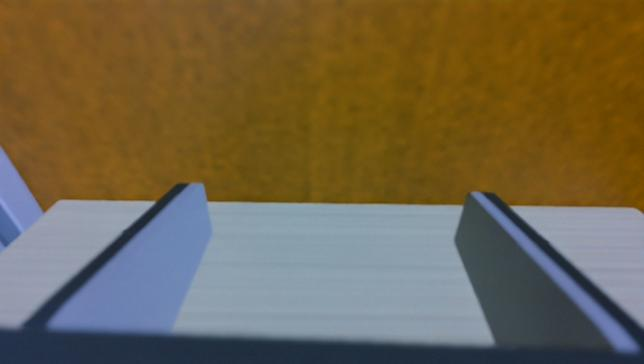

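move:
  joints: {"torso_pitch_rad": 0.635}
  min_time_s: 0.5

move:
  base: {"x_m_s": -0.022, "for_s": 0.3}

move:
  joints: {"torso_pitch_rad": 0.652}
  min_time_s: 1
  cameras: ["left_wrist_camera", "right_wrist_camera"]

Scene clock: 100.90 s.
Joint torques (N m): left_arm=[-33.35 -23.22 32.98 -14.33 4.33 -13.55 -0.21] | right_arm=[-35.68 27.58 -27.61 -18.82 -5.56 -11.48 0.38]
External joint torques (N m): left_arm=[-14.11 -30.13 25.56 -14.16 4.22 -13.33 -0.21] | right_arm=[-16.47 34.73 -20.57 -18.89 -5.63 -11.31 0.38]
Wrist force (N): left_arm=[0.3 64.0 -11.8] | right_arm=[0.4 -61.3 -11.1]
Wrist torque (N m): left_arm=[-1.10 0.59 0.25] | right_arm=[0.87 -0.47 -0.20]
Wrist force, peak (N): left_arm=[-15.3 69.2 28.9] | right_arm=[-1.1 -68.5 1.1]
move: done
base_odometry: x=+0.558 y=-0.403 heading=+0.030
lidar_m: 0.23 0.24 0.34 1.73 2.19 1.60 1.53 1.61 2.20 4.10 0.36 0.24
base_status: not commanded
joint_positions: torso_squat_rad=+1.200 torso_shift_rad=+0.300 torso_pitch_rad=+0.636 torso_yaw_rad=+0.000 left_shoulder_pitch_rad=-1.761 left_shoulder_roll_rad=+0.814 left_shoulder_yaw_rad=-1.810 left_elbow_rad=-1.317 left_forearm_roll_rad=+1.526 left_wrist_pitch_rad=+0.737 left_hand_roll_rad=+1.019 left_gripper_m=+0.080 right_shoulder_pitch_rad=-1.761 right_shoulder_roll_rad=-0.816 right_shoulder_yaw_rad=+1.809 right_elbow_rad=-1.316 right_forearm_roll_rad=-1.526 right_wrist_pitch_rad=+0.737 right_hand_roll_rad=-1.017 right_gripper_m=+0.080 head_pan_rad=+0.000 head_tilt_rad=+0.800
joint_status: all done
wheel_motors_off: 0
motor_effort: left_wheel=-7(8) right_wheel=+11(13)
chest: x=+0.0308 y=+0.0000 z=+0.7719 quat_wxyz=(+0.950, +0.000, +0.313, +0.000) (m; base frame)
left_hand: x=+0.4372 y=+0.1228 z=+0.3356 quat_wxyz=(+0.999, -0.053, +0.008, -0.001) (m; base frame)
right_hand: x=+0.4381 y=-0.1234 z=+0.3358 quat_wxyz=(+0.999, +0.053, +0.007, +0.001) (m; base frame)
pictures: none

Scene clock: 101.57 s.
Joint torques (N m): left_arm=[-33.65 -22.89 32.92 -14.79 4.45 -13.39 -0.23] | right_arm=[-35.42 27.52 -27.68 -18.45 -5.3 -11.36 0.49]
External joint torques (N m): left_arm=[-14.41 -29.8 25.5 -14.63 4.33 -13.17 -0.23] | right_arm=[-16.21 34.67 -20.65 -18.51 -5.38 -11.2 0.49]
Wrist force (N): left_arm=[-0.3 64.3 -11.8] | right_arm=[1.2 -62.5 -11.3]
Wrist torque (N m): left_arm=[-1.11 0.45 0.29] | right_arm=[0.97 -0.40 -0.30]
Wrist force, peak (N): left_arm=[0.3 64.8 -11.9] | right_arm=[1.2 -62.8 -11.1]
move: done
base_odometry: x=+0.551 y=-0.404 heading=+0.030
lidar_m: 0.23 0.25 0.35 1.72 2.19 1.59 1.51 1.60 2.18 4.11 0.36 0.26
base_status: done (sent for 0.3 of 0.3 s)
joint_positions: torso_squat_rad=+1.200 torso_shift_rad=+0.300 torso_pitch_rad=+0.636 torso_yaw_rad=+0.000 left_shoulder_pitch_rad=-1.761 left_shoulder_roll_rad=+0.814 left_shoulder_yaw_rad=-1.810 left_elbow_rad=-1.317 left_forearm_roll_rad=+1.526 left_wrist_pitch_rad=+0.737 left_hand_roll_rad=+1.019 left_gripper_m=+0.080 right_shoulder_pitch_rad=-1.761 right_shoulder_roll_rad=-0.816 right_shoulder_yaw_rad=+1.809 right_elbow_rad=-1.316 right_forearm_roll_rad=-1.526 right_wrist_pitch_rad=+0.737 right_hand_roll_rad=-1.017 right_gripper_m=+0.080 head_pan_rad=+0.000 head_tilt_rad=+0.800
joint_status: not commanded
wheel_motors_off: 0
motor_effort: left_wheel=+3(25) right_wheel=-3(11)
chest: x=+0.0308 y=+0.0000 z=+0.7719 quat_wxyz=(+0.950, +0.000, +0.313, +0.000) (m; base frame)
left_hand: x=+0.4371 y=+0.1229 z=+0.3355 quat_wxyz=(+0.999, -0.053, +0.008, -0.001) (m; base frame)
right_hand: x=+0.4381 y=-0.1234 z=+0.3358 quat_wxyz=(+0.999, +0.053, +0.007, +0.001) (m; base frame)
pictures: none

Scene clock: 102.83 s.
Joint torques (N m): left_arm=[-25.17 -25.98 29.83 -13.02 4.05 -14.82 0.24] | right_arm=[-31.94 29.57 -27.42 -20.13 -5.25 -12.12 0.37]
External joint torques (N m): left_arm=[-6.09 -32.84 22.46 -12.75 3.92 -14.61 0.24] | right_arm=[-12.91 36.67 -20.45 -20.1 -5.31 -11.96 0.37]
Wrist force (N): left_arm=[-12.6 69.3 34.9] | right_arm=[0.1 -67.9 10.2]
Wrist torque (N m): left_arm=[-1.84 0.40 -0.55] | right_arm=[1.42 0.15 -0.54]
Wrist force, peak (N): left_arm=[-12.7 70.1 36.1] | right_arm=[0.3 -68.4 11.8]
move: done
base_odometry: x=+0.551 y=-0.404 heading=+0.030
lidar_m: 0.24 0.25 0.35 1.74 2.20 1.59 1.52 1.60 2.19 4.11 0.36 0.24
base_status: not commanded
joint_positions: torso_squat_rad=+1.200 torso_shift_rad=+0.299 torso_pitch_rad=+0.650 torso_yaw_rad=+0.000 left_shoulder_pitch_rad=-1.763 left_shoulder_roll_rad=+0.815 left_shoulder_yaw_rad=-1.809 left_elbow_rad=-1.318 left_forearm_roll_rad=+1.526 left_wrist_pitch_rad=+0.738 left_hand_roll_rad=+1.019 left_gripper_m=+0.080 right_shoulder_pitch_rad=-1.762 right_shoulder_roll_rad=-0.816 right_shoulder_yaw_rad=+1.809 right_elbow_rad=-1.316 right_forearm_roll_rad=-1.526 right_wrist_pitch_rad=+0.737 right_hand_roll_rad=-1.017 right_gripper_m=+0.080 head_pan_rad=+0.000 head_tilt_rad=+0.800
joint_status: all done
wheel_motors_off: 0
motor_effort: left_wheel=+2(3) right_wheel=-5(5)
chest: x=+0.0342 y=+0.0000 z=+0.7692 quat_wxyz=(+0.948, +0.000, +0.319, +0.000) (m; base frame)
left_hand: x=+0.4353 y=+0.1225 z=+0.3279 quat_wxyz=(+0.998, -0.054, +0.014, +0.000) (m; base frame)
right_hand: x=+0.4357 y=-0.1235 z=+0.3275 quat_wxyz=(+0.998, +0.053, +0.014, +0.000) (m; base frame)
pictures: left_wrist_camera, right_wrist_camera
camera_calibration:
left_wrist_camera: T_world_to_cam=[[0.998906, 0.0235121, -0.0404343, -0.424962], [0.0419175, -0.833555, 0.550844, -0.0677423], [-0.0207528, -0.551936, -0.833628, 0.422463], [0, 0, 0, 1]] pos_world=[0.436104, 0.186698, 0.37231]
right_wrist_camera: T_world_to_cam=[[-0.999614, -0.0277383, -0.00126608, 0.431312], [-0.0230215, 0.802413, 0.596325, -0.0590362], [-0.0155251, 0.596124, -0.802742, 0.415553], [0, 0, 0, 1]] pos_world=[0.436238, -0.188386, 0.369333]

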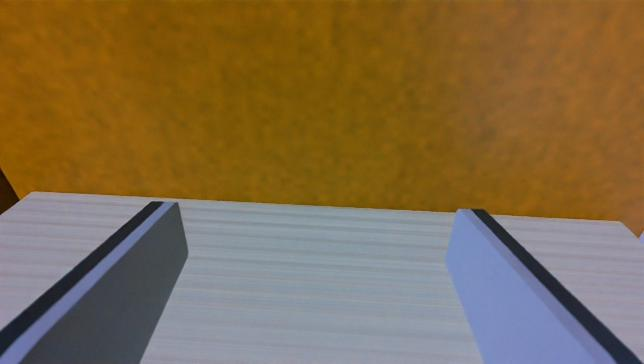

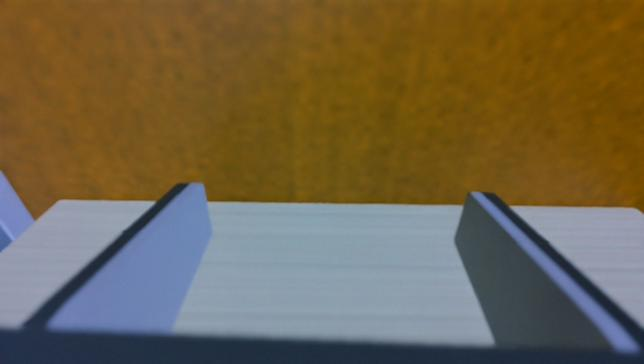

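move:
  joints: {"left_shoulder_pitch_rad": -1.736, "left_shoulder_roll_rad": 0.917, "left_shoulder_yaw_rad": -1.811, "left_elbow_rad": -1.359, "left_forearm_roll_rad": 1.553, "left_wrist_pitch_rad": 0.701, "left_hand_roll_rad": 0.93, "right_shoulder_pitch_rad": -1.736, "right_shoulder_roll_rad": -0.917, "right_shoulder_yaw_rad": 1.811, "right_elbow_rad": -1.359, "right_forearm_roll_rad": -1.553, "right_wrist_pitch_rad": 0.701, "right_hand_roll_rad": -0.93}
  min_time_s: 2.5
  cameras: ["all"]

Scene clock: 112.63 s.
Joint torques (N m): left_arm=[-16.22 6.88 7.23 -0.88 0.45 -0.71 -0.41] | right_arm=[-17.26 -9.61 -5.24 -0.64 -0.34 -0.3 0.43]
External joint torques (N m): left_arm=[2.1 -0.86 -0.02 -0.67 0.31 -0.5 -0.41] | right_arm=[0.99 -1.66 1.64 -0.66 -0.38 -0.14 0.43]
Wrist force (N): left_arm=[1.1 1.6 -7.0] | right_arm=[-0.2 0.0 -5.3]
Wrist torque (N m): left_arm=[-0.26 0.18 0.15] | right_arm=[-0.01 0.05 -0.20]
Wrist force, peak (N): left_arm=[-13.0 70.6 35.1] | right_arm=[0.4 -68.5 11.4]
move: done
base_odometry: x=+0.551 y=-0.404 heading=+0.030
lidar_m: 0.23 0.25 0.34 1.73 2.18 1.60 1.52 1.60 2.19 4.11 0.37 0.24
base_status: not commanded
joint_positions: torso_squat_rad=+1.200 torso_shift_rad=+0.300 torso_pitch_rad=+0.652 torso_yaw_rad=+0.000 left_shoulder_pitch_rad=-1.736 left_shoulder_roll_rad=+0.917 left_shoulder_yaw_rad=-1.811 left_elbow_rad=-1.359 left_forearm_roll_rad=+1.553 left_wrist_pitch_rad=+0.701 left_hand_roll_rad=+0.930 left_gripper_m=+0.080 right_shoulder_pitch_rad=-1.736 right_shoulder_roll_rad=-0.916 right_shoulder_yaw_rad=+1.811 right_elbow_rad=-1.359 right_forearm_roll_rad=-1.553 right_wrist_pitch_rad=+0.701 right_hand_roll_rad=-0.930 right_gripper_m=+0.080 head_pan_rad=+0.000 head_tilt_rad=+0.800
joint_status: all done
wheel_motors_off: 0
motor_effort: left_wheel=+2(4) right_wheel=-4(6)
chest: x=+0.0346 y=+0.0000 z=+0.7689 quat_wxyz=(+0.947, +0.000, +0.320, +0.000) (m; base frame)
left_hand: x=+0.4343 y=+0.1599 z=+0.3281 quat_wxyz=(+0.998, -0.060, +0.015, -0.002) (m; base frame)
right_hand: x=+0.4342 y=-0.1597 z=+0.3281 quat_wxyz=(+0.998, +0.060, +0.015, +0.002) (m; base frame)
pictures: head_camera, left_wrist_camera, right_wrist_camera
camera_calibration:
head_camera: T_world_to_cam=[[-0.022534, -0.999502, -0.0221124, 0.0232511], [-0.984217, 0.0260618, -0.175035, 0.382481], [0.175524, 0.0178191, -0.984314, 0.814978], [0, 0, 0, 1]] pos_world=[0.23392, -0.00125082, 0.869656]
left_wrist_camera: T_world_to_cam=[[0.998914, 0.020567, -0.041802, -0.423906], [0.0404926, -0.827009, 0.560728, -0.0402956], [-0.0230382, -0.561812, -0.826944, 0.443744], [0, 0, 0, 1]] pos_world=[0.4353, 0.224694, 0.371826]
right_wrist_camera: T_world_to_cam=[[-0.999513, -0.0311962, 0.000513021, 0.42751], [-0.0244845, 0.794452, 0.606833, -0.0345077], [-0.0193385, 0.606525, -0.794829, 0.438222], [0, 0, 0, 1]] pos_world=[0.434931, -0.225041, 0.369032]

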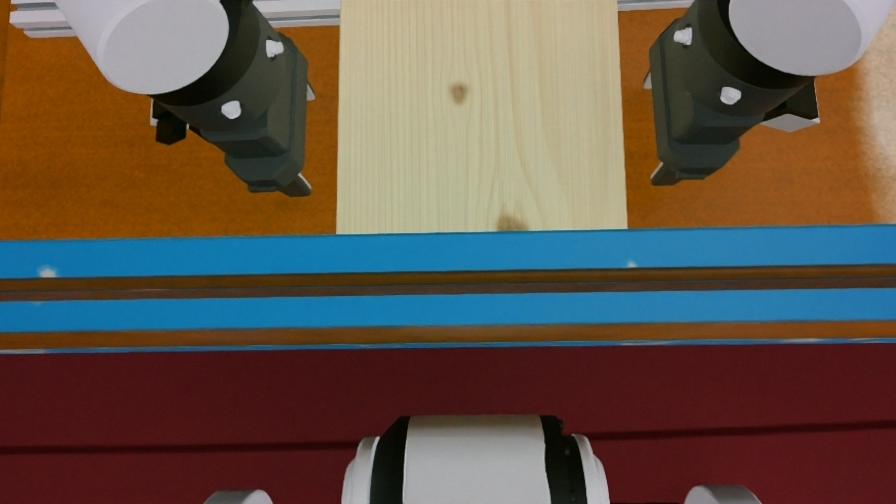

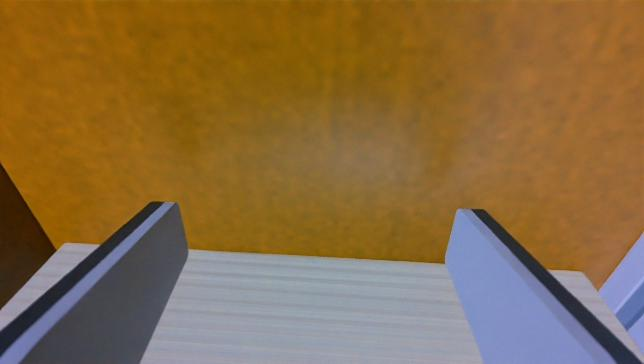

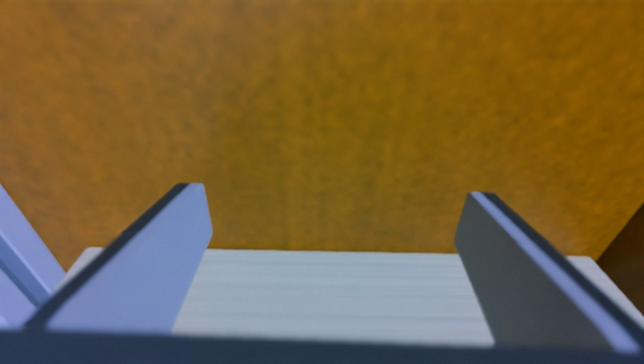

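move:
  target: {"side": "left", "x": 0.45, "y": 0.165, "z": 0.5, "quat_wxyz": [0.998, -0.06, 0.015, 0]}
  min_time_s: 1.5

move:
  target: {"side": "left", "x": 0.48, "y": 0.17, "z": 0.68, "quat_wxyz": [0.998, -0.06, 0.015, 0]}
  min_time_s: 1.5
  cameras: ["head_camera", "left_wrist_camera"]

Scene clock: 119.30 s.
Joint torques (N m): left_arm=[-16.63 5.38 11.49 0.18 0.23 -0.28 0.27] | right_arm=[-17.98 -9.27 -5.77 -0.27 -0.4 -0.28 0.3]
External joint torques (N m): left_arm=[1.39 -1.2 1.91 -0.44 0.05 -0.05 0.27] | right_arm=[0.27 -1.31 1.1 -0.28 -0.44 -0.12 0.3]
Wrist force (N): left_arm=[1.3 1.6 -7.9] | right_arm=[-0.2 0.7 -5.4]
Wrist torque (N m): left_arm=[-0.24 0.25 0.03] | right_arm=[-0.10 0.03 -0.18]
Wrist force, peak (N): left_arm=[1.0 2.2 -8.4] | right_arm=[-0.3 0.8 -5.8]
move: done
base_odometry: x=+0.551 y=-0.404 heading=+0.030
lidar_m: 0.24 0.24 0.34 1.74 2.19 1.59 1.52 1.60 2.20 4.12 0.36 0.25
base_status: not commanded
joint_positions: torso_squat_rad=+1.200 torso_shift_rad=+0.300 torso_pitch_rad=+0.652 torso_yaw_rad=+0.000 left_shoulder_pitch_rad=-2.059 left_shoulder_roll_rad=+1.240 left_shoulder_yaw_rad=-1.714 left_elbow_rad=-1.750 left_forearm_roll_rad=+1.689 left_wrist_pitch_rad=+1.011 left_hand_roll_rad=+0.987 left_gripper_m=+0.080 right_shoulder_pitch_rad=-1.736 right_shoulder_roll_rad=-0.917 right_shoulder_yaw_rad=+1.811 right_elbow_rad=-1.359 right_forearm_roll_rad=-1.553 right_wrist_pitch_rad=+0.701 right_hand_roll_rad=-0.930 right_gripper_m=+0.080 head_pan_rad=+0.000 head_tilt_rad=+0.800
joint_status: all done
wheel_motors_off: 0
motor_effort: left_wheel=+3(3) right_wheel=-3(7)
chest: x=+0.0347 y=+0.0000 z=+0.7689 quat_wxyz=(+0.947, +0.000, +0.320, +0.000) (m; base frame)
left_hand: x=+0.4502 y=+0.1649 z=+0.4997 quat_wxyz=(+0.998, -0.060, +0.015, +0.000) (m; base frame)
left_hand_status: reached (checked arc, planned for 1.5 s): 0 mm and 0.0 deg off.
right_hand: x=+0.4341 y=-0.1598 z=+0.3280 quat_wxyz=(+0.998, +0.060, +0.015, +0.002) (m; base frame)
pictures: none

Scene clock: 121.13 s.
Joint torques (N m): left_arm=[-17.21 3.6 11.92 3.3 0.38 -0.15 -0.32] | right_arm=[-17.8 -8.92 -5.9 -0.18 -0.3 -0.27 0.35]
External joint torques (N m): left_arm=[1.18 -0.68 1.71 0.75 0.15 0.05 -0.32] | right_arm=[0.44 -0.96 0.97 -0.19 -0.34 -0.11 0.35]
Wrist force (N): left_arm=[1.2 2.0 -7.9] | right_arm=[-0.8 0.6 -5.2]
Wrist torque (N m): left_arm=[-0.36 0.23 0.13] | right_arm=[-0.07 -0.03 -0.23]
Wrist force, peak (N): left_arm=[1.5 1.8 -8.3] | right_arm=[-0.9 0.6 -5.7]
move: done
base_odometry: x=+0.551 y=-0.404 heading=+0.030
lidar_m: 0.23 0.25 0.36 1.74 2.19 1.60 1.52 1.60 2.18 4.12 0.36 0.25
base_status: not commanded
joint_positions: torso_squat_rad=+1.200 torso_shift_rad=+0.300 torso_pitch_rad=+0.652 torso_yaw_rad=+0.000 left_shoulder_pitch_rad=-2.356 left_shoulder_roll_rad=+1.330 left_shoulder_yaw_rad=-1.521 left_elbow_rad=-1.625 left_forearm_roll_rad=+1.955 left_wrist_pitch_rad=+1.460 left_hand_roll_rad=+0.870 left_gripper_m=+0.080 right_shoulder_pitch_rad=-1.736 right_shoulder_roll_rad=-0.917 right_shoulder_yaw_rad=+1.811 right_elbow_rad=-1.359 right_forearm_roll_rad=-1.553 right_wrist_pitch_rad=+0.701 right_hand_roll_rad=-0.930 right_gripper_m=+0.080 head_pan_rad=+0.000 head_tilt_rad=+0.800
joint_status: all done
wheel_motors_off: 0
motor_effort: left_wheel=+2(3) right_wheel=-4(7)
chest: x=+0.0347 y=+0.0000 z=+0.7689 quat_wxyz=(+0.947, +0.000, +0.320, +0.000) (m; base frame)
left_hand: x=+0.4798 y=+0.1699 z=+0.6800 quat_wxyz=(+0.998, -0.060, +0.015, +0.000) (m; base frame)
left_hand_status: reached (checked arc, planned for 1.5 s): 0 mm and 0.1 deg off.
right_hand: x=+0.4341 y=-0.1598 z=+0.3280 quat_wxyz=(+0.998, +0.060, +0.015, +0.002) (m; base frame)
pictures: head_camera, left_wrist_camera
camera_calibration:
head_camera: T_world_to_cam=[[-0.0225364, -0.999501, -0.0221107, 0.0232503], [-0.984234, 0.0260621, -0.174938, 0.382401], [0.175427, 0.0178197, -0.984331, 0.815016], [0, 0, 0, 1]] pos_world=[0.23392, -0.00125082, 0.869656]
left_wrist_camera: T_world_to_cam=[[0.998861, 0.0239337, -0.0412875, -0.455802], [0.0430169, -0.826163, 0.561786, -0.233249], [-0.0206645, -0.562922, -0.826251, 0.739859], [0, 0, 0, 1]] pos_world=[0.480605, 0.23469, 0.723527]

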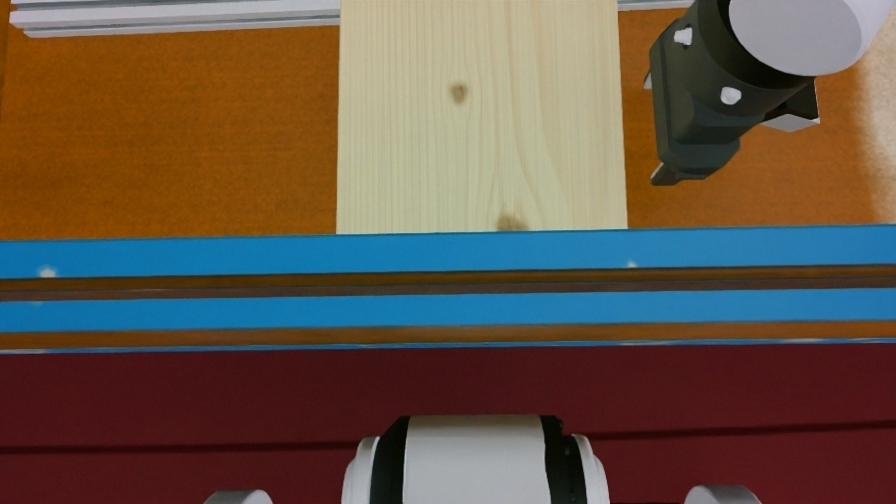

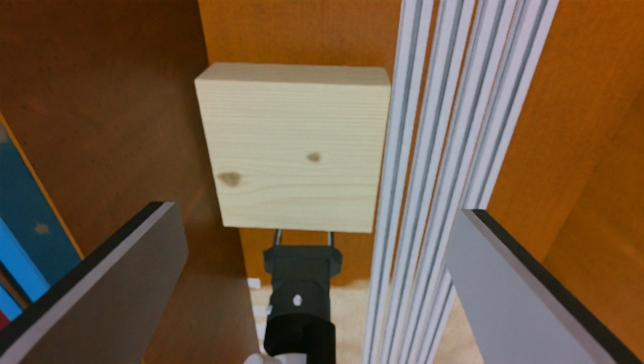

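move:
  target: {"side": "right", "x": 0.432, "y": -0.06, "z": 0.33, "quat_wxyz": [0.995, 0.0998, 0.0, 0]}
  min_time_s: 2

move:
  target: {"side": "right", "x": 0.432, "y": 0.03, "z": 0.33, "quat_wxyz": [0.9888, 0.149, 0.0, 0]}
  min_time_s: 2
  cameras: ["left_wrist_camera", "head_camera"]

Scene clock: 125.73 s.
Joint torques (N m): left_arm=[-17.19 3.31 12.35 3.01 0.39 -0.21 -0.27] | right_arm=[-24.83 -1.45 -12.38 -0.8 -0.35 -2.47 -0.61]
External joint torques (N m): left_arm=[1.2 -0.96 2.14 0.47 0.17 0 -0.27] | right_arm=[-5.48 4.63 -5.03 -0.3 -0.41 -2.13 -0.61]
Wrist force (N): left_arm=[1.4 1.4 -7.0] | right_arm=[-3.6 -7.2 -6.6]
Wrist torque (N m): left_arm=[-0.27 0.28 0.10] | right_arm=[-0.27 -0.02 0.35]
Wrist force, peak (N): left_arm=[1.3 1.3 -8.5] | right_arm=[1.3 -14.9 4.0]
move: done
base_odometry: x=+0.551 y=-0.404 heading=+0.030
lidar_m: 0.24 0.25 0.34 1.74 2.19 1.58 1.52 1.61 2.19 4.13 0.37 0.25
base_status: not commanded
joint_positions: torso_squat_rad=+1.200 torso_shift_rad=+0.300 torso_pitch_rad=+0.652 torso_yaw_rad=+0.000 left_shoulder_pitch_rad=-2.356 left_shoulder_roll_rad=+1.330 left_shoulder_yaw_rad=-1.521 left_elbow_rad=-1.625 left_forearm_roll_rad=+1.955 left_wrist_pitch_rad=+1.460 left_hand_roll_rad=+0.870 left_gripper_m=+0.080 right_shoulder_pitch_rad=-1.768 right_shoulder_roll_rad=-0.726 right_shoulder_yaw_rad=+1.785 right_elbow_rad=-1.313 right_forearm_roll_rad=-1.478 right_wrist_pitch_rad=+0.682 right_hand_roll_rad=-1.119 right_gripper_m=+0.080 head_pan_rad=+0.000 head_tilt_rad=+0.800
joint_status: all done
wheel_motors_off: 0
motor_effort: left_wheel=-1(3) right_wheel=-1(6)
chest: x=+0.0347 y=+0.0000 z=+0.7689 quat_wxyz=(+0.947, +0.000, +0.320, +0.000) (m; base frame)
left_hand: x=+0.4799 y=+0.1698 z=+0.6799 quat_wxyz=(+0.998, -0.060, +0.015, +0.000) (m; base frame)
right_hand: x=+0.4314 y=-0.0616 z=+0.3293 quat_wxyz=(+0.995, +0.099, +0.001, -0.001) (m; base frame)
right_hand_status: reached (checked arc, planned for 2.0 s): 2 mm and 0.2 deg off.
pictures: none

Scene clock: 128.07 s.
Joint torques (N m): left_arm=[-17.29 3.61 12.18 3.15 0.4 -0.2 -0.37] | right_arm=[-22.25 1.5 -12.07 -2.07 -1.18 -2.55 0.08]
External joint torques (N m): left_arm=[1.09 -0.67 1.96 0.6 0.18 0.01 -0.37] | right_arm=[-2.06 5.84 -4.8 -1.38 -1.2 -2.04 0.07]
Wrist force (N): left_arm=[1.5 1.4 -7.5] | right_arm=[-0.4 -8.5 -6.2]
Wrist torque (N m): left_arm=[-0.27 0.25 0.14] | right_arm=[-0.25 -0.04 -0.10]
Wrist force, peak (N): left_arm=[2.0 0.8 -8.3] | right_arm=[-4.0 -9.7 -6.3]
move: done
base_odometry: x=+0.551 y=-0.404 heading=+0.030
lidar_m: 0.24 0.25 0.35 1.73 2.19 1.59 1.52 1.61 2.18 4.13 0.37 0.26
base_status: not commanded
joint_positions: torso_squat_rad=+1.200 torso_shift_rad=+0.300 torso_pitch_rad=+0.652 torso_yaw_rad=+0.000 left_shoulder_pitch_rad=-2.356 left_shoulder_roll_rad=+1.330 left_shoulder_yaw_rad=-1.521 left_elbow_rad=-1.625 left_forearm_roll_rad=+1.955 left_wrist_pitch_rad=+1.460 left_hand_roll_rad=+0.870 left_gripper_m=+0.080 right_shoulder_pitch_rad=-1.762 right_shoulder_roll_rad=-0.512 right_shoulder_yaw_rad=+1.718 right_elbow_rad=-1.122 right_forearm_roll_rad=-1.534 right_wrist_pitch_rad=+0.664 right_hand_roll_rad=-1.091 right_gripper_m=+0.080 head_pan_rad=+0.000 head_tilt_rad=+0.800
joint_status: all done
wheel_motors_off: 0
motor_effort: left_wheel=+0(1) right_wheel=-1(4)
chest: x=+0.0347 y=+0.0000 z=+0.7689 quat_wxyz=(+0.947, +0.000, +0.320, +0.000) (m; base frame)
left_hand: x=+0.4799 y=+0.1698 z=+0.6799 quat_wxyz=(+0.998, -0.060, +0.015, +0.000) (m; base frame)
right_hand: x=+0.4320 y=+0.0286 z=+0.3297 quat_wxyz=(+0.989, +0.148, -0.001, -0.001) (m; base frame)
right_hand_status: reached (checked arc, planned for 2.0 s): 1 mm and 0.2 deg off.
pictures: head_camera, left_wrist_camera
camera_calibration:
head_camera: T_world_to_cam=[[-0.0227524, -0.999498, -0.0220386, 0.0231367], [-0.98425, 0.0262601, -0.17482, 0.382287], [0.175311, 0.0177139, -0.984354, 0.814967], [0, 0, 0, 1]] pos_world=[0.23392, -0.00134996, 0.869557]
left_wrist_camera: T_world_to_cam=[[0.998861, 0.0237306, -0.0413974, -0.455779], [0.0429137, -0.826092, 0.561898, -0.233246], [-0.0208639, -0.563035, -0.82617, 0.739842], [0, 0, 0, 1]] pos_world=[0.480705, 0.234691, 0.723428]

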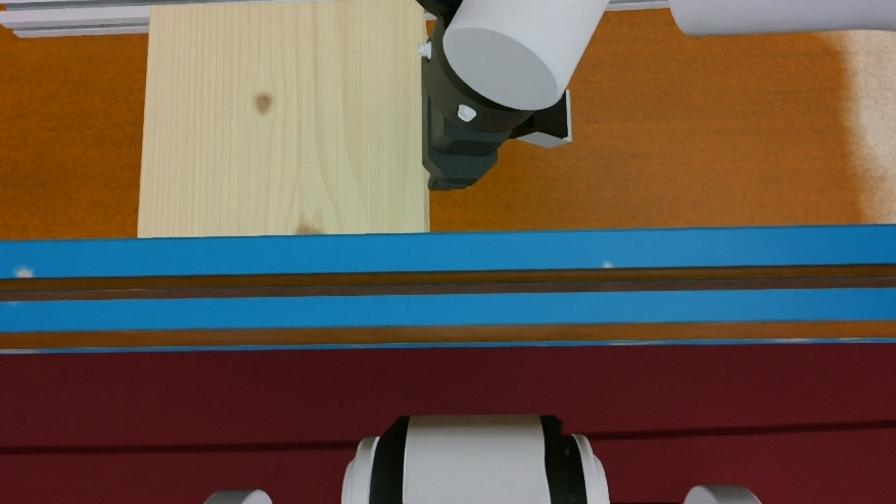

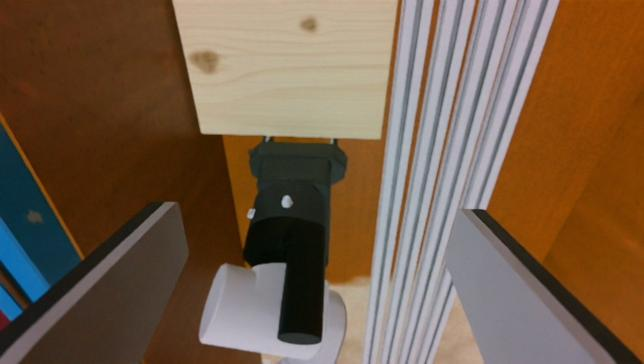

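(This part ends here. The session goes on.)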